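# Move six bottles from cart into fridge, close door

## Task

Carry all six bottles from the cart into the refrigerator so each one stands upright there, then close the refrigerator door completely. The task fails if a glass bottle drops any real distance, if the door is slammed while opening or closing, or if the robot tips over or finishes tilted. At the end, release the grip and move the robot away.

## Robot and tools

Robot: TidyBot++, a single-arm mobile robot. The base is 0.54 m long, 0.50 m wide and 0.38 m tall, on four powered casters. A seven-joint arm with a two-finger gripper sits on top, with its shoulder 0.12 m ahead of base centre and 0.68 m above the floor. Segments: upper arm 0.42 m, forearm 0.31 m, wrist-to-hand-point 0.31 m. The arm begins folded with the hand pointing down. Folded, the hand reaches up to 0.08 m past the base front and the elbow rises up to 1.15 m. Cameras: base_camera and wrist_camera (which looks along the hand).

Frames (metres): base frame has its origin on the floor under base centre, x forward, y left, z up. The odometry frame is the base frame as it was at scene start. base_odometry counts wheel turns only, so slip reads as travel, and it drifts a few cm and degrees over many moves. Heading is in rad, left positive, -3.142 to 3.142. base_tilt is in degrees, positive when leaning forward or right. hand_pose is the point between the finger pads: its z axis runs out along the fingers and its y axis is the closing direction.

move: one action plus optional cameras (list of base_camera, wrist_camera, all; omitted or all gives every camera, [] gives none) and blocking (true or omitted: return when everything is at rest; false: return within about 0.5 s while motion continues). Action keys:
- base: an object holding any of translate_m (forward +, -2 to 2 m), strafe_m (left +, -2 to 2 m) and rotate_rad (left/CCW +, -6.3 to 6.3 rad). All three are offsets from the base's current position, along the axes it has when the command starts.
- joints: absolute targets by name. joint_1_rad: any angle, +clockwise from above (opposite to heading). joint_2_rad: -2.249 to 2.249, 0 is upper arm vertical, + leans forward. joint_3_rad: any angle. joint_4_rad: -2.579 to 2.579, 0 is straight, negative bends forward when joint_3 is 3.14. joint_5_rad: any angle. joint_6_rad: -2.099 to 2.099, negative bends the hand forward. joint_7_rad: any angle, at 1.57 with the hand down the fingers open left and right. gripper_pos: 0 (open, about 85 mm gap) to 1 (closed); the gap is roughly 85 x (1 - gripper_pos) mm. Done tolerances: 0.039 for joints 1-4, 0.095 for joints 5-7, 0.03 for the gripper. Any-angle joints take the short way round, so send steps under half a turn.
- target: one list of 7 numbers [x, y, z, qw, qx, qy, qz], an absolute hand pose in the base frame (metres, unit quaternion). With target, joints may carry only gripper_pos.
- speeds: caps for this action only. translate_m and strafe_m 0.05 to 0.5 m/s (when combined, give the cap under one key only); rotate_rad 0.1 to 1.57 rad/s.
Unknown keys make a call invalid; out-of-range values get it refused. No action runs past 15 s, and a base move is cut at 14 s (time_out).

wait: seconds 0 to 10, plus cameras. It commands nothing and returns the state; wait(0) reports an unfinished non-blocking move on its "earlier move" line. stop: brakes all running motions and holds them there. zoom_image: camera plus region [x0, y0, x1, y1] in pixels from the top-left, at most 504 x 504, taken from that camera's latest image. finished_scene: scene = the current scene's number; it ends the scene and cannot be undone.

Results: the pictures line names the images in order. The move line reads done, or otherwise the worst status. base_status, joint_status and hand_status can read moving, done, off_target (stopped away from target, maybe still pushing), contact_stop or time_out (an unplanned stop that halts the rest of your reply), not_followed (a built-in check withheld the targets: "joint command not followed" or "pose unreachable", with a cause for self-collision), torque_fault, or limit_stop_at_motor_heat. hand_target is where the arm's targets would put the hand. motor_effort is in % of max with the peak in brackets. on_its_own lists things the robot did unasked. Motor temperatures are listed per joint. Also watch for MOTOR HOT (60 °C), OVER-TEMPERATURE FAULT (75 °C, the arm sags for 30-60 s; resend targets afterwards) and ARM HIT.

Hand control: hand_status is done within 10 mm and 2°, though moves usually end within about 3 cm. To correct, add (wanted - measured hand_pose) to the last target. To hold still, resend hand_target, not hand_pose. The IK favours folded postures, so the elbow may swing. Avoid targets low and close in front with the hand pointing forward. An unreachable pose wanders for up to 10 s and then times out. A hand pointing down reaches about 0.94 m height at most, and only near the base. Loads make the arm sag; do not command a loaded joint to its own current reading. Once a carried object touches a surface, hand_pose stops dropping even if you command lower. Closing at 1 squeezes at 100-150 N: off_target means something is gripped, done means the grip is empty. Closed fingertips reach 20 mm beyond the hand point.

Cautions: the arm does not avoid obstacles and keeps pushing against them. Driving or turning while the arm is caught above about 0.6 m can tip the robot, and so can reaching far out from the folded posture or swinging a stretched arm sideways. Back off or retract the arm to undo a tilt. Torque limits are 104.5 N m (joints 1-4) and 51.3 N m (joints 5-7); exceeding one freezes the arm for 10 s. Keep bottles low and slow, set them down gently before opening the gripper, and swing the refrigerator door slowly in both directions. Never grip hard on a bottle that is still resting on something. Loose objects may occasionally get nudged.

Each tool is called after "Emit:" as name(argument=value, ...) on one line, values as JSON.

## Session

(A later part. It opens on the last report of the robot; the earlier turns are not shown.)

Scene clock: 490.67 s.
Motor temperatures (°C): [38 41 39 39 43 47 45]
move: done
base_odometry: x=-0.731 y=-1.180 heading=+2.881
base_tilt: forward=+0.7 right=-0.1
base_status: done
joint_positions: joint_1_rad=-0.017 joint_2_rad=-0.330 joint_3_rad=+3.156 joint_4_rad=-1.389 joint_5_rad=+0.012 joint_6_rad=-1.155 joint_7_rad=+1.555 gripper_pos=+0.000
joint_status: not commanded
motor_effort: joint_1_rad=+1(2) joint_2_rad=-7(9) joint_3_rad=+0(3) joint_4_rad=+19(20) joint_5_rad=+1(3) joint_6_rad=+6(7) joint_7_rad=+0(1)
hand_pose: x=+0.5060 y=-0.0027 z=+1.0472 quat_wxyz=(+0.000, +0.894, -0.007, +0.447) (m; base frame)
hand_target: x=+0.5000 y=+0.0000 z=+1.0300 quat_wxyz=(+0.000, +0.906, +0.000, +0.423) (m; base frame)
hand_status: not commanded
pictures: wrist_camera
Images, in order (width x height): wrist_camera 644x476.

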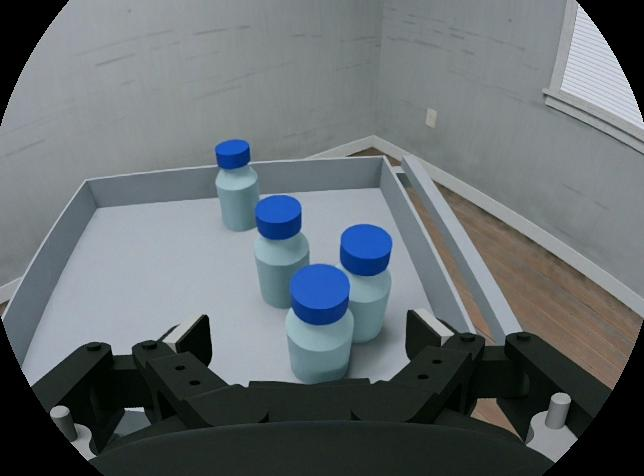

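Emit:
move(target=[0.62,-0.008,0.965,0.004,0.906,-0.008,0.423], cameras=[])

Emit:
move(target=[0.66,-0.009,0.915,0.004,0.906,-0.008,0.423], cameras=["wrist_camera"])

Scene clock: 497.83 s.
Motor temperatures (°C): [38 41 39 38 43 47 45]
move: off_target
base_odometry: x=-0.731 y=-1.180 heading=+2.881
base_tilt: forward=+0.6 right=+0.0
base_status: not commanded
joint_positions: joint_1_rad=-0.017 joint_2_rad=-0.105 joint_3_rad=+3.156 joint_4_rad=-1.466 joint_5_rad=+0.012 joint_6_rad=-0.940 joint_7_rad=+1.555 gripper_pos=+0.000
joint_status: not commanded
motor_effort: joint_1_rad=+0(1) joint_2_rad=-16(20) joint_3_rad=+0(1) joint_4_rad=+21(22) joint_5_rad=+0(1) joint_6_rad=+6(7) joint_7_rad=+1(1)
hand_pose: x=+0.6144 y=-0.0010 z=+0.9579 quat_wxyz=(+0.002, +0.913, -0.005, +0.408) (m; base frame)
hand_target: x=+0.6200 y=-0.0080 z=+0.9650 quat_wxyz=(+0.004, +0.906, -0.008, +0.423) (m; base frame)
hand_status: off_target (0.011 m and 2.0 deg from the pose sent, 0.141 m and 3.1 deg at the start)
pictures: none
No camera images: "cameras" was empty.

Scene clock: 499.03 s.
Motor temperatures (°C): [38 41 39 38 43 47 45]
move: off_target
base_odometry: x=-0.731 y=-1.180 heading=+2.881
base_tilt: forward=+0.6 right=+0.0
base_status: not commanded
joint_positions: joint_1_rad=-0.017 joint_2_rad=-0.032 joint_3_rad=+3.156 joint_4_rad=-1.552 joint_5_rad=+0.012 joint_6_rad=-0.771 joint_7_rad=+1.555 gripper_pos=+0.000
joint_status: not commanded
motor_effort: joint_1_rad=+1(1) joint_2_rad=-19(22) joint_3_rad=+0(1) joint_4_rad=+21(22) joint_5_rad=+1(1) joint_6_rad=+6(7) joint_7_rad=+0(1)
hand_pose: x=+0.6538 y=-0.0002 z=+0.9131 quat_wxyz=(+0.002, +0.911, -0.004, +0.413) (m; base frame)
hand_target: x=+0.6600 y=-0.0090 z=+0.9150 quat_wxyz=(+0.004, +0.906, -0.008, +0.423) (m; base frame)
hand_status: off_target (0.011 m and 1.4 deg from the pose sent, 0.063 m and 2.0 deg at the start)
pictures: wrist_camera
Images, in order (width x height): wrist_camera 644x476.

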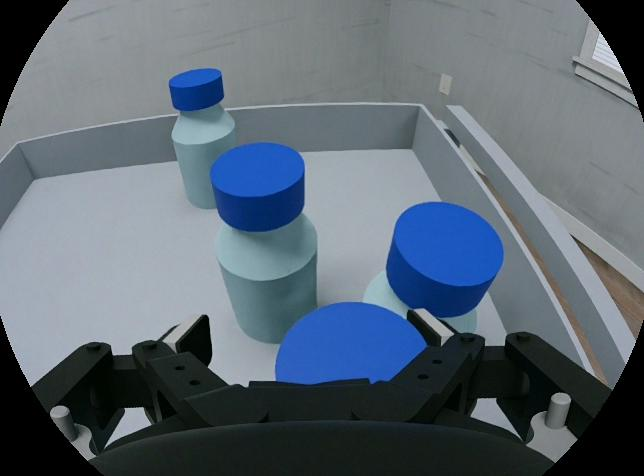

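Emit:
move(target=[0.65,-0.028,0.915,0.0097,0.906,-0.022,0.422], cameras=[])

Emit:
move(target=[0.66,-0.028,0.89,0.0097,0.906,-0.022,0.422], cameras=["wrist_camera"])

Scene clock: 503.70 s.
Motor temperatures (°C): [38 41 39 38 43 47 45]
move: off_target
base_odometry: x=-0.731 y=-1.180 heading=+2.881
base_tilt: forward=+0.6 right=-0.1
base_status: not commanded
joint_positions: joint_1_rad=-0.004 joint_2_rad=-0.035 joint_3_rad=+3.173 joint_4_rad=-1.570 joint_5_rad=+0.012 joint_6_rad=-0.770 joint_7_rad=+1.556 gripper_pos=+0.000
joint_status: not commanded
motor_effort: joint_1_rad=+0(2) joint_2_rad=-19(20) joint_3_rad=+0(1) joint_4_rad=+21(22) joint_5_rad=+1(1) joint_6_rad=+5(7) joint_7_rad=+1(1)
hand_pose: x=+0.6496 y=-0.0160 z=+0.9050 quat_wxyz=(+0.008, +0.914, -0.017, +0.406) (m; base frame)
hand_target: x=+0.6500 y=-0.0280 z=+0.9150 quat_wxyz=(+0.010, +0.906, -0.022, +0.422) (m; base frame)
hand_status: off_target (0.016 m and 2.1 deg from the pose sent, 0.028 m and 2.5 deg at the start)
pictures: none
No camera images: "cameras" was empty.

Scene clock: 504.47 s.
Motor temperatures (°C): [38 41 39 38 43 47 45]
move: off_target
base_odometry: x=-0.731 y=-1.180 heading=+2.881
base_tilt: forward=+0.6 right=+0.0
base_status: not commanded
joint_positions: joint_1_rad=-0.004 joint_2_rad=-0.035 joint_3_rad=+3.173 joint_4_rad=-1.616 joint_5_rad=+0.012 joint_6_rad=-0.690 joint_7_rad=+1.556 gripper_pos=+0.000
joint_status: not commanded
motor_effort: joint_1_rad=+1(1) joint_2_rad=-17(19) joint_3_rad=+0(1) joint_4_rad=+20(21) joint_5_rad=+1(2) joint_6_rad=+7(7) joint_7_rad=+1(1)
hand_pose: x=+0.6567 y=-0.0160 z=+0.8985 quat_wxyz=(+0.008, +0.907, -0.017, +0.422) (m; base frame)
hand_target: x=+0.6600 y=-0.0280 z=+0.8900 quat_wxyz=(+0.010, +0.906, -0.022, +0.422) (m; base frame)
hand_status: off_target (0.015 m and 0.7 deg from the pose sent, 0.022 m and 2.1 deg at the start)
pictures: wrist_camera
Images, in order (width x height): wrist_camera 644x476.

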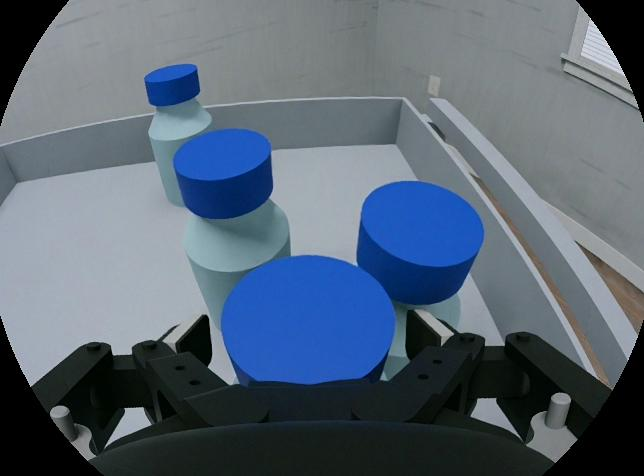

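Centred. Grip.

Emit:
move(joints={"gripper_pos":0.52}, cameras=[])

Emit:
move(target=[0.6,-0.02,1.03,0.007,0.906,-0.016,0.422], cameras=[])

Emit:
move(target=[0.55,0.0,1.10,0,0.906,0,0.423], cameras=["wrist_camera"])

Scene clock: 508.07 s.
Motor temperatures (°C): [38 41 39 38 43 47 45]
move: off_target
base_odometry: x=-0.731 y=-1.180 heading=+2.881
base_tilt: forward=+0.6 right=+0.0
base_status: not commanded
joint_positions: joint_1_rad=-0.004 joint_2_rad=-0.035 joint_3_rad=+3.173 joint_4_rad=-1.617 joint_5_rad=+0.012 joint_6_rad=-0.685 joint_7_rad=+1.556 gripper_pos=+0.428
joint_status: gripper_pos off_target (ended at +0.428, target +0.520)
motor_effort: joint_1_rad=+1(1) joint_2_rad=-16(20) joint_3_rad=-1(1) joint_4_rad=+19(21) joint_5_rad=+0(1) joint_6_rad=+4(6) joint_7_rad=+1(1)
hand_pose: x=+0.6576 y=-0.0162 z=+0.8992 quat_wxyz=(+0.008, +0.906, -0.017, +0.423) (m; base frame)
hand_target: x=+0.6600 y=-0.0280 z=+0.8900 quat_wxyz=(+0.010, +0.906, -0.022, +0.422) (m; base frame)
hand_status: not commanded
pictures: none
No camera images: "cameras" was empty.

Scene clock: 509.90 s.
Motor temperatures (°C): [38 41 39 38 42 47 45]
move: off_target
base_odometry: x=-0.731 y=-1.180 heading=+2.881
base_tilt: forward=+0.7 right=+0.0
base_status: not commanded
joint_positions: joint_1_rad=-0.004 joint_2_rad=-0.061 joint_3_rad=+3.173 joint_4_rad=-1.285 joint_5_rad=+0.012 joint_6_rad=-1.100 joint_7_rad=+1.556 gripper_pos=+0.428
joint_status: not commanded
motor_effort: joint_1_rad=+1(1) joint_2_rad=-21(26) joint_3_rad=+0(1) joint_4_rad=+24(27) joint_5_rad=+0(1) joint_6_rad=+8(10) joint_7_rad=+1(1)
hand_pose: x=+0.6161 y=-0.0164 z=+0.9954 quat_wxyz=(+0.008, +0.918, -0.019, +0.397) (m; base frame)
hand_target: x=+0.6000 y=-0.0200 z=+1.0300 quat_wxyz=(+0.007, +0.906, -0.016, +0.422) (m; base frame)
hand_status: off_target (0.038 m and 3.2 deg from the pose sent, 0.143 m and 0.2 deg at the start)
pictures: none
No camera images: "cameras" was empty.

Scene clock: 511.20 s.
Motor temperatures (°C): [38 41 39 38 42 47 45]
move: off_target
base_odometry: x=-0.731 y=-1.180 heading=+2.881
base_tilt: forward=+0.7 right=+0.0
base_status: not commanded
joint_positions: joint_1_rad=-0.004 joint_2_rad=-0.079 joint_3_rad=+3.173 joint_4_rad=-1.034 joint_5_rad=+0.012 joint_6_rad=-1.361 joint_7_rad=+1.556 gripper_pos=+0.428
joint_status: not commanded
motor_effort: joint_1_rad=+0(1) joint_2_rad=-18(22) joint_3_rad=+0(1) joint_4_rad=+21(25) joint_5_rad=+0(2) joint_6_rad=+9(9) joint_7_rad=+1(1)
hand_pose: x=+0.5714 y=-0.0158 z=+1.0714 quat_wxyz=(+0.007, +0.916, -0.021, +0.401) (m; base frame)
hand_target: x=+0.5500 y=+0.0000 z=+1.1000 quat_wxyz=(+0.000, +0.906, +0.000, +0.423) (m; base frame)
hand_status: off_target (0.039 m and 3.8 deg from the pose sent, 0.125 m and 4.1 deg at the start)
pictures: wrist_camera
Images, in order (width x height): wrist_camera 644x476.

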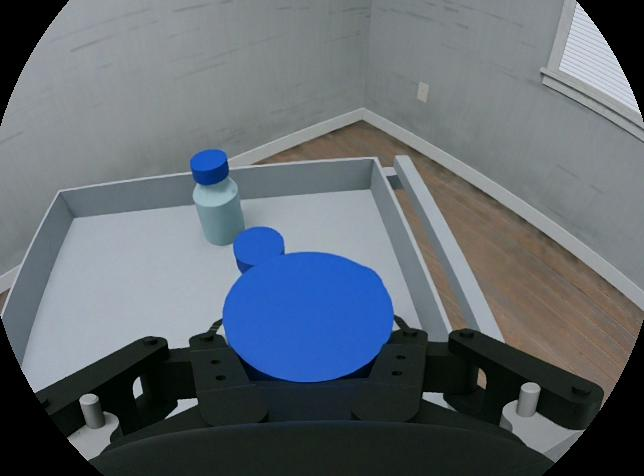

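Emit:
move(base={"translate_m":-0.25,"strafe_m":-0.2}, cameras=[])

Emit:
move(base={"rotate_rad":2.225}, speeds={"rotate_rad":0.8}, cameras=[])

Emit:
move(base={"translate_m":0.095,"strafe_m":-0.28}, target=[0.72,-0.045,1.12,0.018,0.8788,-0.033,0.477], cameras=["wrist_camera"])

Scene clock: 523.90 s.
Motor temperatures (°C): [38 41 39 39 42 47 45]
move: done
base_odometry: x=-0.438 y=-1.051 heading=+2.881
base_tilt: forward=+0.7 right=-0.1
base_status: done
joint_positions: joint_1_rad=-0.009 joint_2_rad=-0.090 joint_3_rad=+3.173 joint_4_rad=-1.034 joint_5_rad=+0.012 joint_6_rad=-1.371 joint_7_rad=+1.556 gripper_pos=+0.429
joint_status: not commanded
motor_effort: joint_1_rad=+0(2) joint_2_rad=-17(21) joint_3_rad=+0(3) joint_4_rad=+22(22) joint_5_rad=+0(2) joint_6_rad=+9(10) joint_7_rad=+0(1)
hand_pose: x=+0.5649 y=-0.0133 z=+1.0749 quat_wxyz=(+0.006, +0.915, -0.019, +0.402) (m; base frame)
hand_target: x=+0.5500 y=+0.0000 z=+1.1000 quat_wxyz=(+0.000, +0.906, +0.000, +0.423) (m; base frame)
hand_status: not commanded
pictures: none
No camera images: "cameras" was empty.

Scene clock: 527.50 s.
Motor temperatures (°C): [38 41 39 39 42 47 45]
move: done
base_odometry: x=-0.438 y=-1.051 heading=-1.178
base_tilt: forward=+0.7 right=-0.1
base_status: done
joint_positions: joint_1_rad=-0.013 joint_2_rad=-0.090 joint_3_rad=+3.170 joint_4_rad=-1.034 joint_5_rad=+0.012 joint_6_rad=-1.371 joint_7_rad=+1.556 gripper_pos=+0.429
joint_status: not commanded
motor_effort: joint_1_rad=+1(3) joint_2_rad=-17(19) joint_3_rad=+0(3) joint_4_rad=+21(22) joint_5_rad=+0(2) joint_6_rad=+9(9) joint_7_rad=+1(1)
hand_pose: x=+0.5650 y=-0.0103 z=+1.0749 quat_wxyz=(+0.005, +0.915, -0.016, +0.402) (m; base frame)
hand_target: x=+0.5500 y=+0.0000 z=+1.1000 quat_wxyz=(+0.000, +0.906, +0.000, +0.423) (m; base frame)
hand_status: not commanded
pictures: none
No camera images: "cameras" was empty.

Scene clock: 529.33 s.
Motor temperatures (°C): [38 41 39 39 42 47 45]
move: off_target
base_odometry: x=-0.660 y=-1.246 heading=-1.177
base_tilt: forward=+0.6 right=-0.1
base_status: done
joint_positions: joint_1_rad=+0.041 joint_2_rad=+0.279 joint_3_rad=+3.199 joint_4_rad=-0.692 joint_5_rad=+0.012 joint_6_rad=-1.309 joint_7_rad=+1.556 gripper_pos=+0.429
joint_status: not commanded
motor_effort: joint_1_rad=+0(3) joint_2_rad=-32(38) joint_3_rad=+0(3) joint_4_rad=+22(24) joint_5_rad=+1(3) joint_6_rad=+9(10) joint_7_rad=+0(1)
hand_pose: x=+0.7285 y=-0.0553 z=+1.0610 quat_wxyz=(+0.030, +0.907, -0.048, +0.417) (m; base frame)
hand_target: x=+0.7200 y=-0.0450 z=+1.1200 quat_wxyz=(+0.018, +0.878, -0.033, +0.477) (m; base frame)
hand_status: off_target (0.060 m and 8.0 deg from the pose sent, 0.165 m and 9.9 deg at the start)
pictures: wrist_camera
Images, in order (width x height): wrist_camera 644x476.

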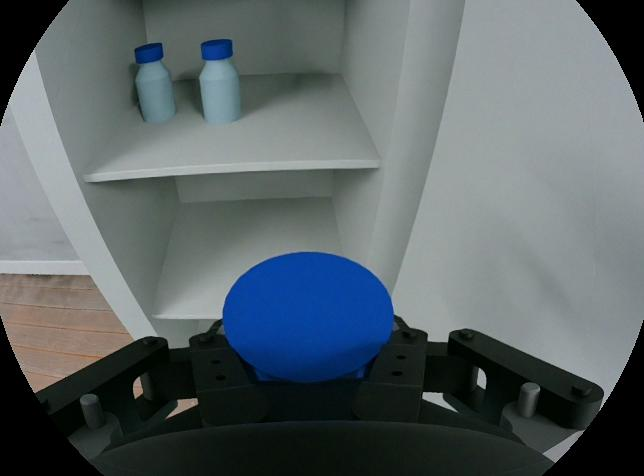

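Emit:
move(base={"translate_m":0.25}, target=[0.72,-0.04,1.12,0.016,0.8788,-0.03,0.477], speeds={"translate_m":0.3}, cameras=["wrist_camera"])

Scene clock: 532.93 s.
Motor temperatures (°C): [38 41 39 39 42 47 45]
move: off_target
base_odometry: x=-0.564 y=-1.478 heading=-1.178
base_tilt: forward=+0.6 right=+0.0
base_status: done
joint_positions: joint_1_rad=+0.040 joint_2_rad=+0.274 joint_3_rad=+3.199 joint_4_rad=-0.691 joint_5_rad=+0.012 joint_6_rad=-1.306 joint_7_rad=+1.556 gripper_pos=+0.429
joint_status: not commanded
motor_effort: joint_1_rad=+0(2) joint_2_rad=-33(37) joint_3_rad=+0(1) joint_4_rad=+22(23) joint_5_rad=+0(2) joint_6_rad=+9(10) joint_7_rad=+0(1)
hand_pose: x=+0.7275 y=-0.0546 z=+1.0652 quat_wxyz=(+0.030, +0.905, -0.048, +0.421) (m; base frame)
hand_target: x=+0.7200 y=-0.0400 z=+1.1200 quat_wxyz=(+0.016, +0.878, -0.030, +0.477) (m; base frame)
hand_status: off_target (0.057 m and 7.6 deg from the pose sent, 0.062 m and 8.1 deg at the start)
pictures: wrist_camera
Images, in order (width x height): wrist_camera 644x476.

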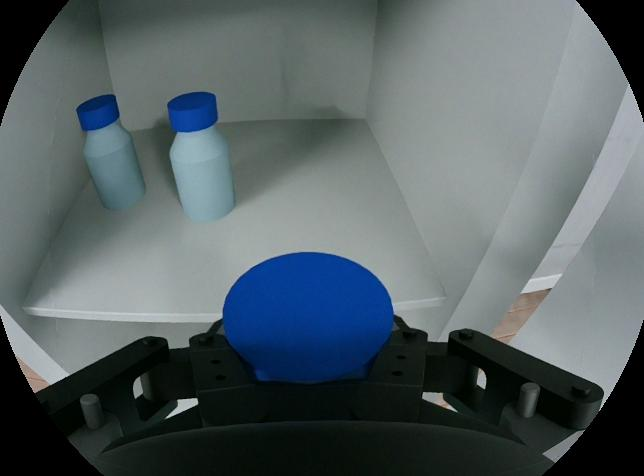

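Emit:
move(base={"translate_m":0.12,"strafe_m":-0.015}, speeds={"translate_m":0.25}, cameras=["wrist_camera"])

Scene clock: 540.20 s.
Motor temperatures (°C): [38 41 39 39 42 47 45]
move: done
base_odometry: x=-0.532 y=-1.594 heading=-1.177
base_tilt: forward=+0.7 right=+0.0
base_status: done
joint_positions: joint_1_rad=+0.040 joint_2_rad=+0.277 joint_3_rad=+3.199 joint_4_rad=-0.690 joint_5_rad=+0.012 joint_6_rad=-1.303 joint_7_rad=+1.556 gripper_pos=+0.429
joint_status: not commanded
motor_effort: joint_1_rad=+1(2) joint_2_rad=-33(37) joint_3_rad=+0(2) joint_4_rad=+21(23) joint_5_rad=+1(2) joint_6_rad=+9(10) joint_7_rad=+1(1)
hand_pose: x=+0.7292 y=-0.0547 z=+1.0646 quat_wxyz=(+0.030, +0.905, -0.048, +0.421) (m; base frame)
hand_target: x=+0.7200 y=-0.0400 z=+1.1200 quat_wxyz=(+0.016, +0.878, -0.030, +0.477) (m; base frame)
hand_status: not commanded
pictures: wrist_camera
Images, in order (width x height): wrist_camera 644x476.

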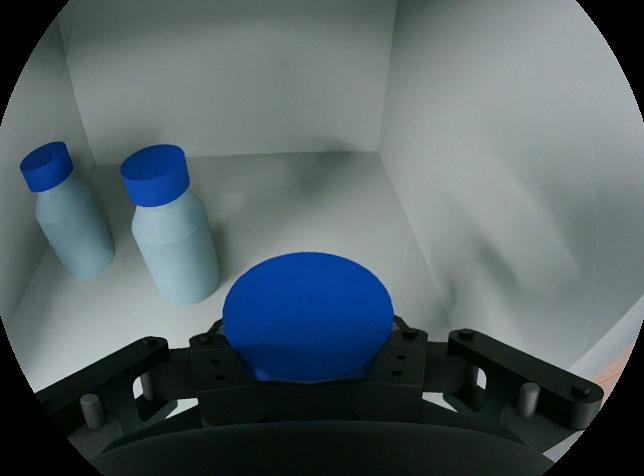

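Emit:
move(base={"translate_m":0.11,"strafe_m":-0.015}, speeds={"translate_m":0.2}, cameras=["wrist_camera"])

Scene clock: 544.17 s.
Motor temperatures (°C): [38 41 39 39 42 47 45]
move: done
base_odometry: x=-0.503 y=-1.702 heading=-1.177
base_tilt: forward=+0.6 right=-0.1
base_status: done
joint_positions: joint_1_rad=+0.040 joint_2_rad=+0.273 joint_3_rad=+3.199 joint_4_rad=-0.690 joint_5_rad=+0.012 joint_6_rad=-1.303 joint_7_rad=+1.556 gripper_pos=+0.429
joint_status: not commanded
motor_effort: joint_1_rad=+1(3) joint_2_rad=-33(36) joint_3_rad=+0(1) joint_4_rad=+22(23) joint_5_rad=+1(2) joint_6_rad=+9(10) joint_7_rad=+1(1)
hand_pose: x=+0.7278 y=-0.0546 z=+1.0673 quat_wxyz=(+0.030, +0.904, -0.048, +0.423) (m; base frame)
hand_target: x=+0.7200 y=-0.0400 z=+1.1200 quat_wxyz=(+0.016, +0.878, -0.030, +0.477) (m; base frame)
hand_status: not commanded
pictures: wrist_camera
Images, in order (width x height): wrist_camera 644x476.

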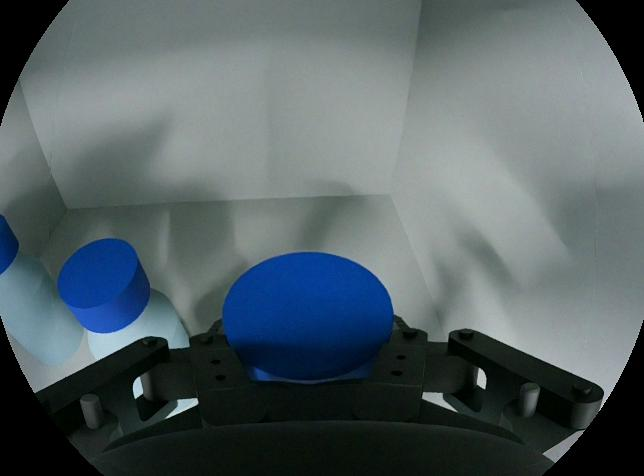

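Emit:
move(target=[0.72,-0.04,1.09,0.016,0.8788,-0.03,0.477], cameras=[])

Emit:
move(target=[0.72,-0.04,1.075,0.016,0.8788,-0.03,0.477], cameras=[])

Emit:
move(target=[0.72,-0.04,1.065,0.016,0.8788,-0.03,0.477], cameras=["wrist_camera"])

Scene clock: 548.27 s.
Motor temperatures (°C): [38 41 39 39 42 47 45]
move: off_target
base_odometry: x=-0.503 y=-1.702 heading=-1.177
base_tilt: forward=+0.5 right=-0.1
base_status: not commanded
joint_positions: joint_1_rad=+0.040 joint_2_rad=+0.236 joint_3_rad=+3.199 joint_4_rad=-0.864 joint_5_rad=+0.012 joint_6_rad=-1.176 joint_7_rad=+1.556 gripper_pos=+0.429
joint_status: not commanded
motor_effort: joint_1_rad=+1(1) joint_2_rad=-32(34) joint_3_rad=+0(0) joint_4_rad=+23(24) joint_5_rad=+1(1) joint_6_rad=+9(10) joint_7_rad=+0(1)
hand_pose: x=+0.7324 y=-0.0565 z=+1.0320 quat_wxyz=(+0.029, +0.906, -0.048, +0.419) (m; base frame)
hand_target: x=+0.7200 y=-0.0400 z=+1.0900 quat_wxyz=(+0.016, +0.878, -0.030, +0.477) (m; base frame)
hand_status: off_target (0.062 m and 7.8 deg from the pose sent, 0.028 m and 7.3 deg at the start)
pictures: none
No camera images: "cameras" was empty.

Scene clock: 549.13 s.
Motor temperatures (°C): [38 41 39 39 42 47 45]
move: off_target
base_odometry: x=-0.503 y=-1.702 heading=-1.177
base_tilt: forward=+0.6 right=-0.1
base_status: not commanded
joint_positions: joint_1_rad=+0.040 joint_2_rad=+0.210 joint_3_rad=+3.199 joint_4_rad=-0.942 joint_5_rad=+0.012 joint_6_rad=-1.113 joint_7_rad=+1.556 gripper_pos=+0.429
joint_status: not commanded
motor_effort: joint_1_rad=+1(2) joint_2_rad=-30(32) joint_3_rad=-1(1) joint_4_rad=+23(23) joint_5_rad=+0(1) joint_6_rad=+8(10) joint_7_rad=+1(1)
hand_pose: x=+0.7309 y=-0.0571 z=+1.0226 quat_wxyz=(+0.029, +0.904, -0.048, +0.424) (m; base frame)
hand_target: x=+0.7200 y=-0.0400 z=+1.0750 quat_wxyz=(+0.016, +0.878, -0.030, +0.477) (m; base frame)
hand_status: off_target (0.056 m and 7.2 deg from the pose sent, 0.048 m and 7.8 deg at the start)
pictures: none
No camera images: "cameras" was empty.

Scene clock: 549.87 s.
Motor temperatures (°C): [38 41 39 39 42 47 45]
move: off_target
base_odometry: x=-0.503 y=-1.702 heading=-1.177
base_tilt: forward=+0.6 right=-0.2
base_status: not commanded
joint_positions: joint_1_rad=+0.040 joint_2_rad=+0.188 joint_3_rad=+3.199 joint_4_rad=-0.988 joint_5_rad=+0.012 joint_6_rad=-1.067 joint_7_rad=+1.556 gripper_pos=+0.429
joint_status: not commanded
motor_effort: joint_1_rad=+1(2) joint_2_rad=-29(30) joint_3_rad=+0(0) joint_4_rad=+22(23) joint_5_rad=+0(1) joint_6_rad=+8(9) joint_7_rad=+1(1)
hand_pose: x=+0.7291 y=-0.0570 z=+1.0223 quat_wxyz=(+0.029, +0.899, -0.047, +0.434) (m; base frame)
hand_target: x=+0.7200 y=-0.0400 z=+1.0650 quat_wxyz=(+0.016, +0.878, -0.030, +0.477) (m; base frame)
hand_status: off_target (0.047 m and 6.0 deg from the pose sent, 0.047 m and 7.2 deg at the start)
pictures: wrist_camera
Images, in order (width x height): wrist_camera 644x476.

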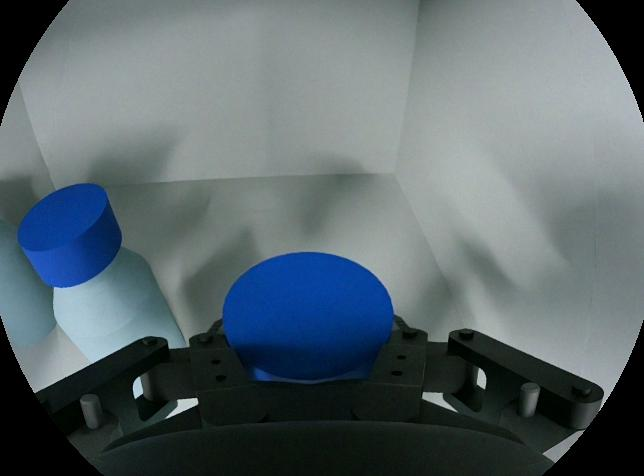

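Emit:
move(target=[0.72,-0.04,1.055,0.016,0.8788,-0.03,0.477], joints={"gripper_pos":0.35}, cameras=[])

Emit:
move(joints={"gripper_pos":0.18}, cameras=["wrist_camera"])

Scene clock: 552.70 s.
Motor temperatures (°C): [38 41 39 39 42 47 45]
move: off_target
base_odometry: x=-0.503 y=-1.702 heading=-1.177
base_tilt: forward=+0.6 right=+0.0
base_status: not commanded
joint_positions: joint_1_rad=+0.039 joint_2_rad=+0.155 joint_3_rad=+3.199 joint_4_rad=-1.025 joint_5_rad=+0.012 joint_6_rad=-1.018 joint_7_rad=+1.556 gripper_pos=+0.350
joint_status: all done
motor_effort: joint_1_rad=+0(1) joint_2_rad=-25(29) joint_3_rad=-1(2) joint_4_rad=+20(22) joint_5_rad=+0(1) joint_6_rad=+6(8) joint_7_rad=+1(1)
hand_pose: x=+0.7246 y=-0.0570 z=+1.0345 quat_wxyz=(+0.029, +0.890, -0.047, +0.454) (m; base frame)
hand_target: x=+0.7200 y=-0.0400 z=+1.0550 quat_wxyz=(+0.016, +0.878, -0.030, +0.477) (m; base frame)
hand_status: off_target (0.027 m and 3.8 deg from the pose sent, 0.038 m and 6.0 deg at the start)
pictures: none
No camera images: "cameras" was empty.

Scene clock: 553.30 s.
Motor temperatures (°C): [38 41 39 39 42 47 45]
move: done
base_odometry: x=-0.503 y=-1.702 heading=-1.177
base_tilt: forward=+0.6 right=+0.1
base_status: not commanded
joint_positions: joint_1_rad=+0.036 joint_2_rad=+0.155 joint_3_rad=+3.199 joint_4_rad=-1.025 joint_5_rad=+0.012 joint_6_rad=-1.018 joint_7_rad=+1.556 gripper_pos=+0.180
joint_status: all done
motor_effort: joint_1_rad=+1(1) joint_2_rad=-25(26) joint_3_rad=+0(1) joint_4_rad=+19(20) joint_5_rad=+1(1) joint_6_rad=+7(7) joint_7_rad=+1(1)
hand_pose: x=+0.7247 y=-0.0553 z=+1.0345 quat_wxyz=(+0.028, +0.890, -0.046, +0.454) (m; base frame)
hand_target: x=+0.7200 y=-0.0400 z=+1.0550 quat_wxyz=(+0.016, +0.878, -0.030, +0.477) (m; base frame)
hand_status: not commanded
pictures: wrist_camera
Images, in order (width x height): wrist_camera 644x476.

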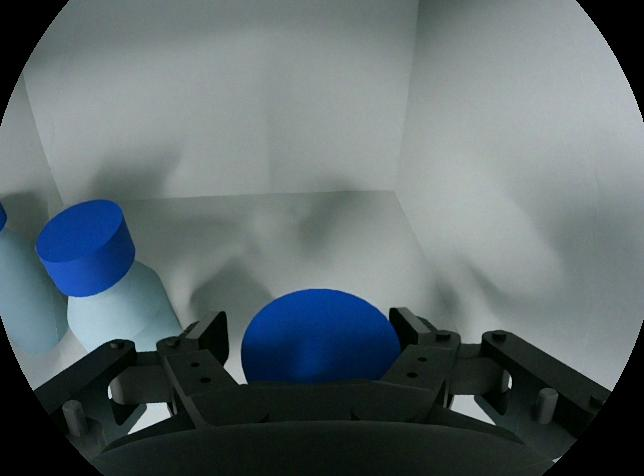

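Emit:
move(joints={"gripper_pos":0.52}, cameras=[])

Emit:
move(target=[0.72,-0.04,1.1,0.016,0.8788,-0.03,0.477], cameras=["wrist_camera"])

Scene clock: 563.17 s.
Motor temperatures (°C): [38 41 39 39 42 47 45]
move: off_target
base_odometry: x=-0.503 y=-1.702 heading=-1.177
base_tilt: forward=+0.7 right=-0.2
base_status: not commanded
joint_positions: joint_1_rad=+0.036 joint_2_rad=+0.155 joint_3_rad=+3.199 joint_4_rad=-1.025 joint_5_rad=+0.012 joint_6_rad=-1.017 joint_7_rad=+1.556 gripper_pos=+0.421
joint_status: gripper_pos off_target (ended at +0.421, target +0.520)
motor_effort: joint_1_rad=+1(2) joint_2_rad=-25(26) joint_3_rad=-1(2) joint_4_rad=+20(21) joint_5_rad=+0(2) joint_6_rad=+7(8) joint_7_rad=+1(1)
hand_pose: x=+0.7247 y=-0.0553 z=+1.0350 quat_wxyz=(+0.028, +0.889, -0.046, +0.454) (m; base frame)
hand_target: x=+0.7200 y=-0.0400 z=+1.0550 quat_wxyz=(+0.016, +0.878, -0.030, +0.477) (m; base frame)
hand_status: not commanded
pictures: none
No camera images: "cameras" was empty.

Scene clock: 564.43 s.
Motor temperatures (°C): [38 41 39 39 42 47 45]
move: off_target
base_odometry: x=-0.503 y=-1.702 heading=-1.177
base_tilt: forward=+0.7 right=-0.1
base_status: not commanded
joint_positions: joint_1_rad=+0.036 joint_2_rad=+0.202 joint_3_rad=+3.199 joint_4_rad=-0.830 joint_5_rad=+0.012 joint_6_rad=-1.144 joint_7_rad=+1.556 gripper_pos=+0.421
joint_status: not commanded
motor_effort: joint_1_rad=+0(2) joint_2_rad=-31(33) joint_3_rad=+0(1) joint_4_rad=+23(25) joint_5_rad=+0(1) joint_6_rad=+10(11) joint_7_rad=+1(1)
hand_pose: x=+0.7275 y=-0.0541 z=+1.0783 quat_wxyz=(+0.029, +0.884, -0.045, +0.464) (m; base frame)
hand_target: x=+0.7200 y=-0.0400 z=+1.0999 quat_wxyz=(+0.016, +0.878, -0.030, +0.477) (m; base frame)
hand_status: off_target (0.027 m and 2.8 deg from the pose sent, 0.067 m and 3.6 deg at the start)
pictures: wrist_camera
Images, in order (width x height): wrist_camera 644x476.

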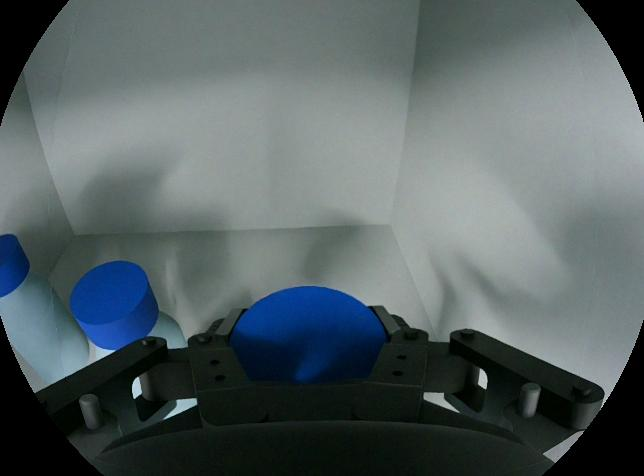

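Emit:
move(base={"translate_m":0.09}, speeds={"translate_m":0.15}, cameras=["wrist_camera"])

Emit:
move(target=[0.72,-0.04,1.085,0.016,0.8788,-0.03,0.477], cameras=[])

Emit:
move(target=[0.72,-0.04,1.07,0.016,0.8788,-0.03,0.477], cameras=[])

Scene clock: 567.90 s.
Motor temperatures (°C): [38 41 39 39 42 47 45]
move: done
base_odometry: x=-0.469 y=-1.785 heading=-1.177
base_tilt: forward=+0.6 right=+0.0
base_status: done
joint_positions: joint_1_rad=+0.036 joint_2_rad=+0.217 joint_3_rad=+3.199 joint_4_rad=-0.829 joint_5_rad=+0.012 joint_6_rad=-1.150 joint_7_rad=+1.556 gripper_pos=+0.421
joint_status: not commanded
motor_effort: joint_1_rad=+0(3) joint_2_rad=-31(36) joint_3_rad=+0(2) joint_4_rad=+22(24) joint_5_rad=+1(2) joint_6_rad=+9(11) joint_7_rad=+1(1)
hand_pose: x=+0.7322 y=-0.0541 z=+1.0681 quat_wxyz=(+0.029, +0.889, -0.045, +0.455) (m; base frame)
hand_target: x=+0.7200 y=-0.0400 z=+1.0999 quat_wxyz=(+0.016, +0.878, -0.030, +0.477) (m; base frame)
hand_status: not commanded
pictures: wrist_camera
Images, in order (width x height): wrist_camera 644x476.

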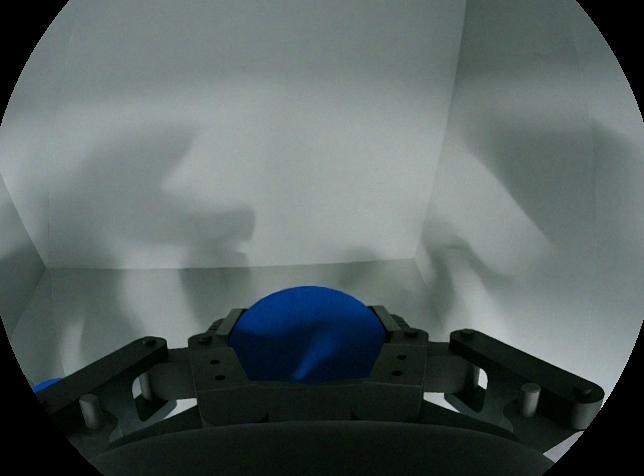

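Scene clock: 568.77 s.
Motor temperatures (°C): [38 42 39 39 42 47 45]
move: off_target
base_odometry: x=-0.469 y=-1.785 heading=-1.177
base_tilt: forward=+0.7 right=+0.0
base_status: not commanded
joint_positions: joint_1_rad=+0.036 joint_2_rad=+0.214 joint_3_rad=+3.199 joint_4_rad=-0.898 joint_5_rad=+0.012 joint_6_rad=-1.139 joint_7_rad=+1.556 gripper_pos=+0.421
joint_status: not commanded
motor_effort: joint_1_rad=+1(2) joint_2_rad=-32(34) joint_3_rad=+0(0) joint_4_rad=+23(24) joint_5_rad=+1(2) joint_6_rad=+9(10) joint_7_rad=+0(1)
hand_pose: x=+0.7305 y=-0.0544 z=+1.0364 quat_wxyz=(+0.028, +0.901, -0.046, +0.430) (m; base frame)
hand_target: x=+0.7200 y=-0.0400 z=+1.0850 quat_wxyz=(+0.016, +0.878, -0.030, +0.477) (m; base frame)
hand_status: off_target (0.052 m and 6.4 deg from the pose sent, 0.025 m and 3.6 deg at the start)
pictures: none
No camera images: "cameras" was empty.

Scene clock: 569.63 s.
Motor temperatures (°C): [38 42 39 39 42 47 45]
move: off_target
base_odometry: x=-0.469 y=-1.785 heading=-1.177
base_tilt: forward=+0.7 right=-0.1
base_status: not commanded
joint_positions: joint_1_rad=+0.036 joint_2_rad=+0.187 joint_3_rad=+3.199 joint_4_rad=-0.959 joint_5_rad=+0.012 joint_6_rad=-1.083 joint_7_rad=+1.556 gripper_pos=+0.421
joint_status: not commanded
motor_effort: joint_1_rad=+1(2) joint_2_rad=-29(32) joint_3_rad=+0(0) joint_4_rad=+21(23) joint_5_rad=+0(2) joint_6_rad=+8(9) joint_7_rad=+1(1)
hand_pose: x=+0.7281 y=-0.0546 z=+1.0344 quat_wxyz=(+0.028, +0.896, -0.046, +0.440) (m; base frame)
hand_target: x=+0.7200 y=-0.0400 z=+1.0700 quat_wxyz=(+0.016, +0.878, -0.030, +0.477) (m; base frame)
hand_status: off_target (0.039 m and 5.2 deg from the pose sent, 0.038 m and 6.4 deg at the start)
pictures: none
No camera images: "cameras" was empty.

Emit:
move(target=[0.72,-0.04,1.062,0.016,0.8788,-0.03,0.477], joints={"gripper_pos":0.35}, cameras=[])

Emit:
move(joints={"gripper_pos":0.14}, cameras=[])

Emit:
move(base={"translate_m":-0.2}, speeds={"translate_m":0.2}, cameras=["wrist_camera"])

Scene clock: 573.97 s.
Motor temperatures (°C): [38 42 39 39 42 47 45]
move: off_target
base_odometry: x=-0.469 y=-1.785 heading=-1.177
base_tilt: forward=+0.7 right=-0.1
base_status: not commanded
joint_positions: joint_1_rad=+0.036 joint_2_rad=+0.170 joint_3_rad=+3.199 joint_4_rad=-0.994 joint_5_rad=+0.012 joint_6_rad=-1.047 joint_7_rad=+1.556 gripper_pos=+0.350
joint_status: all done
motor_effort: joint_1_rad=+0(2) joint_2_rad=-26(28) joint_3_rad=-1(1) joint_4_rad=+19(21) joint_5_rad=-1(1) joint_6_rad=+6(8) joint_7_rad=+1(1)
hand_pose: x=+0.7268 y=-0.0549 z=+1.0353 quat_wxyz=(+0.028, +0.892, -0.045, +0.448) (m; base frame)
hand_target: x=+0.7200 y=-0.0400 z=+1.0620 quat_wxyz=(+0.016, +0.878, -0.030, +0.477) (m; base frame)
hand_status: off_target (0.031 m and 4.3 deg from the pose sent, 0.032 m and 5.2 deg at the start)
pictures: none
No camera images: "cameras" was empty.

Scene clock: 574.60 s.
Motor temperatures (°C): [38 42 39 39 42 47 45]
move: done
base_odometry: x=-0.469 y=-1.785 heading=-1.177
base_tilt: forward=+0.5 right=-0.1
base_status: not commanded
joint_positions: joint_1_rad=+0.035 joint_2_rad=+0.169 joint_3_rad=+3.199 joint_4_rad=-0.994 joint_5_rad=+0.012 joint_6_rad=-1.046 joint_7_rad=+1.556 gripper_pos=+0.140
joint_status: all done
motor_effort: joint_1_rad=+1(2) joint_2_rad=-25(27) joint_3_rad=+0(1) joint_4_rad=+20(20) joint_5_rad=+1(1) joint_6_rad=+6(7) joint_7_rad=+0(1)
hand_pose: x=+0.7264 y=-0.0546 z=+1.0362 quat_wxyz=(+0.028, +0.892, -0.045, +0.449) (m; base frame)
hand_target: x=+0.7200 y=-0.0400 z=+1.0620 quat_wxyz=(+0.016, +0.878, -0.030, +0.477) (m; base frame)
hand_status: not commanded
pictures: none
No camera images: "cameras" was empty.

Scene clock: 576.37 s.
Motor temperatures (°C): [38 42 39 39 42 47 45]
move: done
base_odometry: x=-0.546 y=-1.600 heading=-1.177
base_tilt: forward=+0.6 right=+0.1
base_status: done
joint_positions: joint_1_rad=+0.033 joint_2_rad=+0.150 joint_3_rad=+3.199 joint_4_rad=-0.994 joint_5_rad=+0.012 joint_6_rad=-1.044 joint_7_rad=+1.556 gripper_pos=+0.140
joint_status: not commanded
motor_effort: joint_1_rad=+1(2) joint_2_rad=-25(31) joint_3_rad=+0(1) joint_4_rad=+19(21) joint_5_rad=+0(2) joint_6_rad=+6(7) joint_7_rad=+1(1)
hand_pose: x=+0.7201 y=-0.0532 z=+1.0482 quat_wxyz=(+0.027, +0.887, -0.044, +0.459) (m; base frame)
hand_target: x=+0.7200 y=-0.0400 z=+1.0620 quat_wxyz=(+0.016, +0.878, -0.030, +0.477) (m; base frame)
hand_status: not commanded
pictures: wrist_camera
Images, in order (width x height): wrist_camera 644x476.

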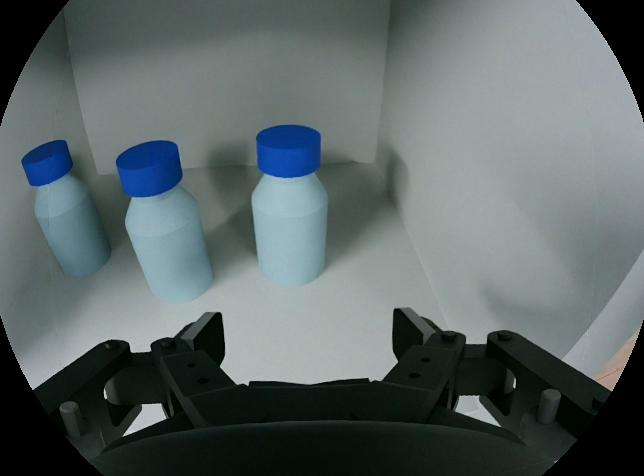

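Emit:
move(base={"translate_m":-0.5}, target=[0.5,0,1.03,0,0.906,0,0.423], joints={"gripper_pos":0}, cameras=[])

Emit:
move(base={"translate_m":-0.114,"strafe_m":0.004,"rotate_rad":-2.106}, cameras=["wrist_camera"])

Scene clock: 591.90 s.
Motor temperatures (°C): [38 42 39 38 42 47 45]
move: off_target
base_odometry: x=-0.738 y=-1.138 heading=-1.177
base_tilt: forward=+0.7 right=+0.0
base_status: done
joint_positions: joint_1_rad=+0.011 joint_2_rad=-0.330 joint_3_rad=+3.173 joint_4_rad=-1.387 joint_5_rad=+0.012 joint_6_rad=-1.155 joint_7_rad=+1.556 gripper_pos=+0.000
joint_status: all done
motor_effort: joint_1_rad=+0(2) joint_2_rad=-7(29) joint_3_rad=+0(1) joint_4_rad=+19(21) joint_5_rad=+1(2) joint_6_rad=+6(8) joint_7_rad=+0(1)
hand_pose: x=+0.5056 y=-0.0215 z=+1.0481 quat_wxyz=(+0.007, +0.894, -0.027, +0.448) (m; base frame)
hand_target: x=+0.5000 y=+0.0000 z=+1.0300 quat_wxyz=(+0.000, +0.906, +0.000, +0.423) (m; base frame)
hand_status: off_target (0.029 m and 4.5 deg from the pose sent, 0.227 m and 7.6 deg at the start)
pictures: none
No camera images: "cameras" was empty.

Scene clock: 594.60 s.
Motor temperatures (°C): [38 42 39 38 42 47 45]
move: done
base_odometry: x=-0.778 y=-1.032 heading=+3.002
base_tilt: forward=+0.6 right=-0.1
base_status: done
joint_positions: joint_1_rad=+0.003 joint_2_rad=-0.327 joint_3_rad=+3.161 joint_4_rad=-1.390 joint_5_rad=+0.012 joint_6_rad=-1.156 joint_7_rad=+1.556 gripper_pos=+0.000
joint_status: not commanded
motor_effort: joint_1_rad=+1(2) joint_2_rad=-6(10) joint_3_rad=+0(2) joint_4_rad=+19(20) joint_5_rad=+0(2) joint_6_rad=+5(7) joint_7_rad=+0(1)
hand_pose: x=+0.5067 y=-0.0131 z=+1.0453 quat_wxyz=(+0.005, +0.895, -0.018, +0.445) (m; base frame)
hand_target: x=+0.5000 y=+0.0000 z=+1.0300 quat_wxyz=(+0.000, +0.906, +0.000, +0.423) (m; base frame)
hand_status: not commanded
pictures: wrist_camera
Images, in order (width x height): wrist_camera 644x476.

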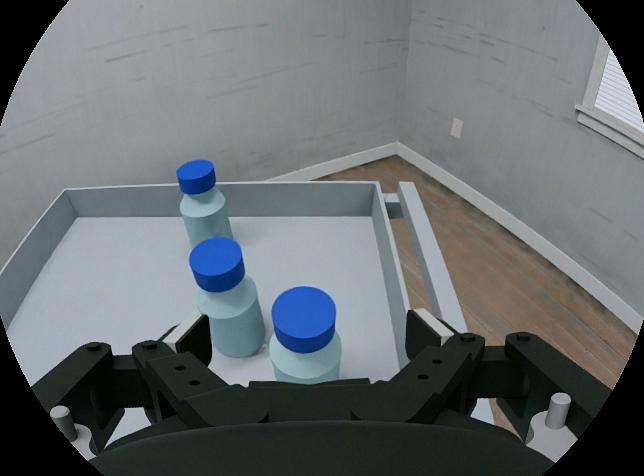

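Emit:
move(target=[0.60,-0.01,0.965,0.004,0.906,-0.01,0.423], cameras=[])

Emit:
move(target=[0.64,-0.01,0.915,0.004,0.906,-0.01,0.423], cameras=["wrist_camera"])

Scene clock: 598.63 s.
Motor temperatures (°C): [38 41 39 38 42 47 45]
move: done
base_odometry: x=-0.778 y=-1.032 heading=+3.002
base_tilt: forward=+0.6 right=+0.0
base_status: not commanded
joint_positions: joint_1_rad=+0.003 joint_2_rad=-0.152 joint_3_rad=+3.161 joint_4_rad=-1.505 joint_5_rad=+0.012 joint_6_rad=-0.948 joint_7_rad=+1.556 gripper_pos=+0.000
joint_status: not commanded
motor_effort: joint_1_rad=+1(2) joint_2_rad=-14(18) joint_3_rad=+0(1) joint_4_rad=+20(22) joint_5_rad=+0(1) joint_6_rad=+6(7) joint_7_rad=+1(1)
hand_pose: x=+0.5942 y=-0.0135 z=+0.9582 quat_wxyz=(+0.006, +0.913, -0.017, +0.408) (m; base frame)
hand_target: x=+0.6000 y=-0.0100 z=+0.9650 quat_wxyz=(+0.004, +0.906, -0.010, +0.423) (m; base frame)
hand_status: done (0.010 m and 2.0 deg from the pose sent, 0.123 m and 3.0 deg at the start)
pictures: none
No camera images: "cameras" was empty.

Scene clock: 599.87 s.
Motor temperatures (°C): [38 41 39 38 42 47 45]
move: done
base_odometry: x=-0.778 y=-1.032 heading=+3.002
base_tilt: forward=+0.5 right=-0.1
base_status: not commanded
joint_positions: joint_1_rad=+0.003 joint_2_rad=-0.081 joint_3_rad=+3.161 joint_4_rad=-1.596 joint_5_rad=+0.012 joint_6_rad=-0.774 joint_7_rad=+1.556 gripper_pos=+0.000
joint_status: not commanded
motor_effort: joint_1_rad=+0(1) joint_2_rad=-17(20) joint_3_rad=+0(1) joint_4_rad=+20(22) joint_5_rad=+1(1) joint_6_rad=+6(7) joint_7_rad=+1(1)
hand_pose: x=+0.6332 y=-0.0136 z=+0.9135 quat_wxyz=(+0.007, +0.911, -0.015, +0.413) (m; base frame)
hand_target: x=+0.6400 y=-0.0100 z=+0.9150 quat_wxyz=(+0.004, +0.906, -0.010, +0.423) (m; base frame)
hand_status: done (0.008 m and 1.4 deg from the pose sent, 0.063 m and 2.0 deg at the start)
pictures: wrist_camera
Images, in order (width x height): wrist_camera 644x476.

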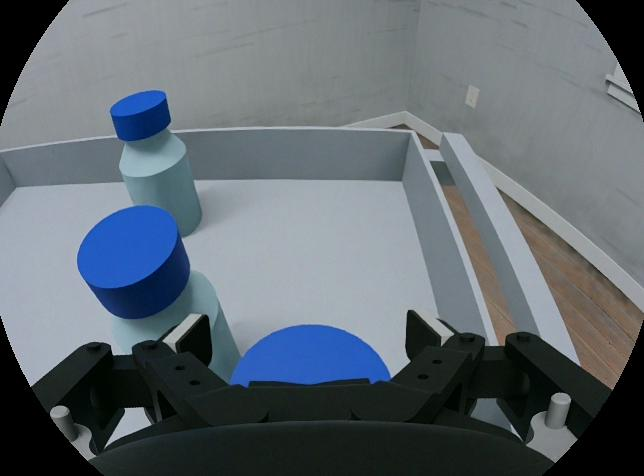

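Emit:
move(target=[0.618,-0.01,0.92,0.004,0.906,-0.01,0.423], cameras=[])

Emit:
move(target=[0.622,-0.01,0.89,0.004,0.906,-0.01,0.423], cameras=["wrist_camera"])

Scene clock: 603.97 s.
Motor temperatures (°C): [38 41 39 38 42 47 45]
move: off_target
base_odometry: x=-0.778 y=-1.032 heading=+3.002
base_tilt: forward=+0.6 right=+0.0
base_status: not commanded
joint_positions: joint_1_rad=+0.003 joint_2_rad=-0.103 joint_3_rad=+3.161 joint_4_rad=-1.623 joint_5_rad=+0.012 joint_6_rad=-0.774 joint_7_rad=+1.556 gripper_pos=+0.000
joint_status: not commanded
motor_effort: joint_1_rad=+1(1) joint_2_rad=-16(19) joint_3_rad=-1(1) joint_4_rad=+21(21) joint_5_rad=+0(1) joint_6_rad=+6(7) joint_7_rad=+0(1)
hand_pose: x=+0.6231 y=-0.0135 z=+0.9106 quat_wxyz=(+0.007, +0.911, -0.016, +0.411) (m; base frame)
hand_target: x=+0.6180 y=-0.0100 z=+0.9200 quat_wxyz=(+0.004, +0.906, -0.010, +0.423) (m; base frame)
hand_status: off_target (0.011 m and 1.6 deg from the pose sent, 0.017 m and 1.4 deg at the start)
pictures: none
No camera images: "cameras" was empty.

Scene clock: 604.90 s.
Motor temperatures (°C): [38 41 39 38 42 47 45]
move: off_target
base_odometry: x=-0.778 y=-1.032 heading=+3.002
base_tilt: forward=+0.7 right=-0.1
base_status: not commanded
joint_positions: joint_1_rad=+0.003 joint_2_rad=-0.107 joint_3_rad=+3.161 joint_4_rad=-1.711 joint_5_rad=+0.012 joint_6_rad=-0.699 joint_7_rad=+1.556 gripper_pos=+0.000
joint_status: not commanded
motor_effort: joint_1_rad=+1(2) joint_2_rad=-16(17) joint_3_rad=+0(1) joint_4_rad=+21(22) joint_5_rad=+0(1) joint_6_rad=+6(7) joint_7_rad=+1(1)
hand_pose: x=+0.6198 y=-0.0131 z=+0.8812 quat_wxyz=(+0.006, +0.913, -0.015, +0.407) (m; base frame)
hand_target: x=+0.6220 y=-0.0100 z=+0.8900 quat_wxyz=(+0.004, +0.906, -0.010, +0.423) (m; base frame)
hand_status: off_target (0.010 m and 2.2 deg from the pose sent, 0.021 m and 1.6 deg at the start)
pictures: wrist_camera
Images, in order (width x height): wrist_camera 644x476.

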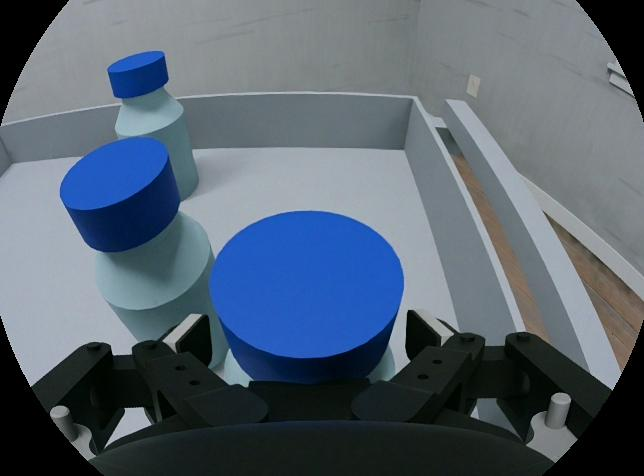

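Emit:
move(joints={"gripper_pos":0.45}, cameras=["wrist_camera"])

Scene clock: 610.57 s.
Motor temperatures (°C): [38 41 39 38 42 47 45]
move: off_target
base_odometry: x=-0.778 y=-1.032 heading=+3.002
base_tilt: forward=+0.6 right=+0.0
base_status: not commanded
joint_positions: joint_1_rad=+0.003 joint_2_rad=-0.108 joint_3_rad=+3.161 joint_4_rad=-1.712 joint_5_rad=+0.012 joint_6_rad=-0.695 joint_7_rad=+1.556 gripper_pos=+0.265
joint_status: gripper_pos off_target (ended at +0.265, target +0.450)
motor_effort: joint_1_rad=+1(1) joint_2_rad=-15(18) joint_3_rad=-1(1) joint_4_rad=+19(23) joint_5_rad=+0(1) joint_6_rad=+6(8) joint_7_rad=+0(1)
hand_pose: x=+0.6202 y=-0.0131 z=+0.8824 quat_wxyz=(+0.006, +0.912, -0.015, +0.409) (m; base frame)
hand_target: x=+0.6220 y=-0.0100 z=+0.8900 quat_wxyz=(+0.004, +0.906, -0.010, +0.423) (m; base frame)
hand_status: not commanded
pictures: wrist_camera
Images, in order (width x height): wrist_camera 644x476.

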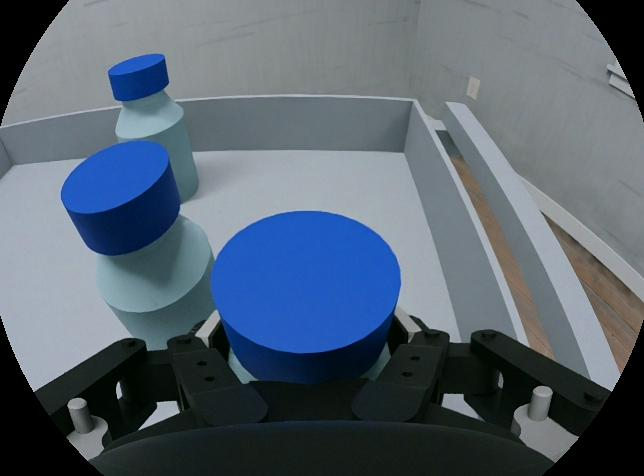

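Emit:
move(target=[0.58,-0.01,1.02,0.004,0.906,-0.01,0.423], cameras=[])

Emit:
move(target=[0.55,0.0,1.10,0,0.906,0,0.423], cameras=["wrist_camera"])

Emit:
move(base={"translate_m":-0.25}, cameras=[])

Emit:
move(base={"translate_m":-0.009,"strafe_m":0.187,"rotate_rad":2.103}, speeds={"rotate_rad":0.8}, cameras=[])

Emit:
move(target=[0.72,0,1.11,0,0.8788,0,0.4772], cameras=["wrist_camera"])

Scene clock: 617.27 s.
Motor temperatures (°C): [38 41 39 38 42 47 45]
move: off_target
base_odometry: x=-0.778 y=-1.032 heading=+3.002
base_tilt: forward=+0.6 right=+0.0
base_status: not commanded
joint_positions: joint_1_rad=+0.003 joint_2_rad=-0.121 joint_3_rad=+3.161 joint_4_rad=-1.364 joint_5_rad=+0.012 joint_6_rad=-1.070 joint_7_rad=+1.556 gripper_pos=+0.265
joint_status: not commanded
motor_effort: joint_1_rad=+1(2) joint_2_rad=-18(21) joint_3_rad=+0(1) joint_4_rad=+23(25) joint_5_rad=+1(1) joint_6_rad=+8(9) joint_7_rad=+0(1)
hand_pose: x=+0.5955 y=-0.0138 z=+0.9906 quat_wxyz=(+0.007, +0.915, -0.017, +0.403) (m; base frame)
hand_target: x=+0.5800 y=-0.0100 z=+1.0200 quat_wxyz=(+0.004, +0.906, -0.010, +0.423) (m; base frame)
hand_status: off_target (0.033 m and 2.7 deg from the pose sent, 0.143 m and 1.9 deg at the start)
pictures: none
No camera images: "cameras" was empty.

Scene clock: 618.73 s.
Motor temperatures (°C): [38 41 39 38 42 47 45]
move: off_target
base_odometry: x=-0.778 y=-1.032 heading=+3.002
base_tilt: forward=+0.6 right=+0.0
base_status: not commanded
joint_positions: joint_1_rad=-0.001 joint_2_rad=-0.121 joint_3_rad=+3.161 joint_4_rad=-1.031 joint_5_rad=+0.012 joint_6_rad=-1.359 joint_7_rad=+1.556 gripper_pos=+0.265
joint_status: not commanded
motor_effort: joint_1_rad=+1(2) joint_2_rad=-15(19) joint_3_rad=+0(0) joint_4_rad=+20(24) joint_5_rad=+0(1) joint_6_rad=+8(9) joint_7_rad=+0(1)
hand_pose: x=+0.5552 y=-0.0114 z=+1.0920 quat_wxyz=(+0.006, +0.906, -0.017, +0.422) (m; base frame)
hand_target: x=+0.5500 y=+0.0000 z=+1.1000 quat_wxyz=(+0.000, +0.906, +0.000, +0.423) (m; base frame)
hand_status: off_target (0.015 m and 2.1 deg from the pose sent, 0.119 m and 3.3 deg at the start)
pictures: wrist_camera
Images, in order (width x height): wrist_camera 644x476.

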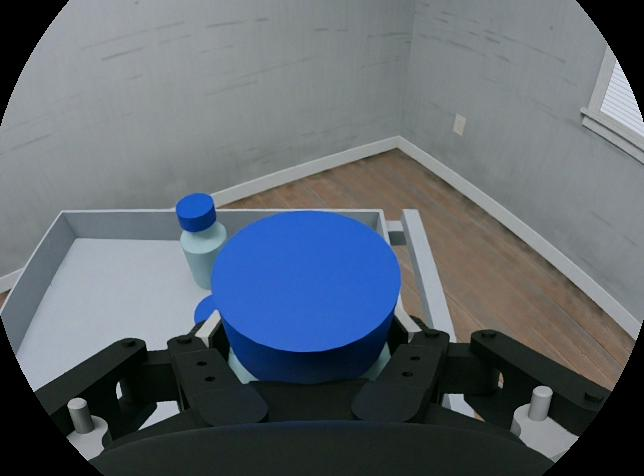

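Scene clock: 620.50 s.
Motor temperatures (°C): [38 41 39 38 42 47 45]
move: done
base_odometry: x=-0.530 y=-1.067 heading=+3.001
base_tilt: forward=+0.6 right=+0.0
base_status: done
joint_positions: joint_1_rad=-0.003 joint_2_rad=-0.112 joint_3_rad=+3.161 joint_4_rad=-1.030 joint_5_rad=+0.012 joint_6_rad=-1.366 joint_7_rad=+1.556 gripper_pos=+0.265
joint_status: not commanded
motor_effort: joint_1_rad=+1(2) joint_2_rad=-14(19) joint_3_rad=+0(1) joint_4_rad=+20(21) joint_5_rad=+0(1) joint_6_rad=+8(9) joint_7_rad=+1(1)
hand_pose: x=+0.5571 y=-0.0108 z=+1.0874 quat_wxyz=(+0.005, +0.909, -0.016, +0.416) (m; base frame)
hand_target: x=+0.5500 y=+0.0000 z=+1.1000 quat_wxyz=(+0.000, +0.906, +0.000, +0.423) (m; base frame)
hand_status: not commanded
pictures: none
No camera images: "cameras" was empty.

Scene clock: 623.97 s.
Motor temperatures (°C): [38 41 39 38 42 47 45]
move: done
base_odometry: x=-0.548 y=-1.253 heading=-1.180
base_tilt: forward=+0.6 right=+0.0
base_status: done
joint_positions: joint_1_rad=-0.013 joint_2_rad=-0.111 joint_3_rad=+3.163 joint_4_rad=-1.030 joint_5_rad=+0.012 joint_6_rad=-1.366 joint_7_rad=+1.556 gripper_pos=+0.265
joint_status: not commanded
motor_effort: joint_1_rad=+0(3) joint_2_rad=-15(18) joint_3_rad=+0(5) joint_4_rad=+20(21) joint_5_rad=+1(3) joint_6_rad=+8(9) joint_7_rad=+1(1)
hand_pose: x=+0.5575 y=-0.0069 z=+1.0871 quat_wxyz=(+0.004, +0.909, -0.012, +0.416) (m; base frame)
hand_target: x=+0.5500 y=+0.0000 z=+1.1000 quat_wxyz=(+0.000, +0.906, +0.000, +0.423) (m; base frame)
hand_status: not commanded
pictures: none
No camera images: "cameras" was empty.

Scene clock: 625.73 s.
Motor temperatures (°C): [38 41 39 38 42 47 45]
move: off_target
base_odometry: x=-0.548 y=-1.253 heading=-1.180
base_tilt: forward=+0.7 right=-0.1
base_status: not commanded
joint_positions: joint_1_rad=-0.013 joint_2_rad=+0.234 joint_3_rad=+3.163 joint_4_rad=-0.767 joint_5_rad=+0.012 joint_6_rad=-1.256 joint_7_rad=+1.556 gripper_pos=+0.265
joint_status: not commanded
motor_effort: joint_1_rad=+1(2) joint_2_rad=-30(35) joint_3_rad=+0(1) joint_4_rad=+21(22) joint_5_rad=+0(1) joint_6_rad=+8(10) joint_7_rad=+0(1)
hand_pose: x=+0.7221 y=-0.0050 z=+1.0637 quat_wxyz=(+0.007, +0.904, -0.010, +0.428) (m; base frame)
hand_target: x=+0.7200 y=+0.0000 z=+1.1100 quat_wxyz=(+0.000, +0.879, +0.000, +0.477) (m; base frame)
hand_status: off_target (0.047 m and 6.4 deg from the pose sent, 0.164 m and 8.0 deg at the start)
pictures: wrist_camera
Images, in order (width x height): wrist_camera 644x476.

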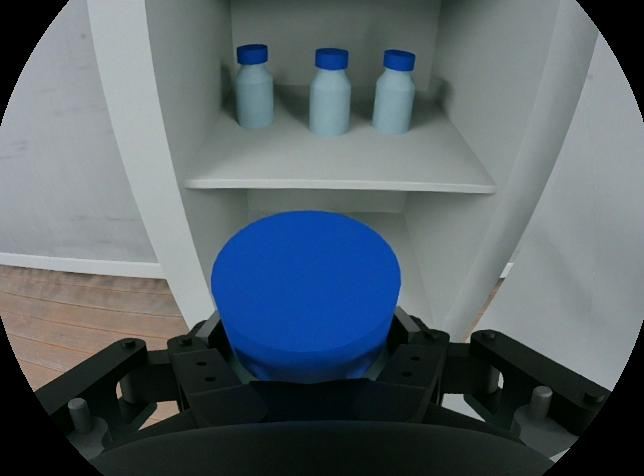

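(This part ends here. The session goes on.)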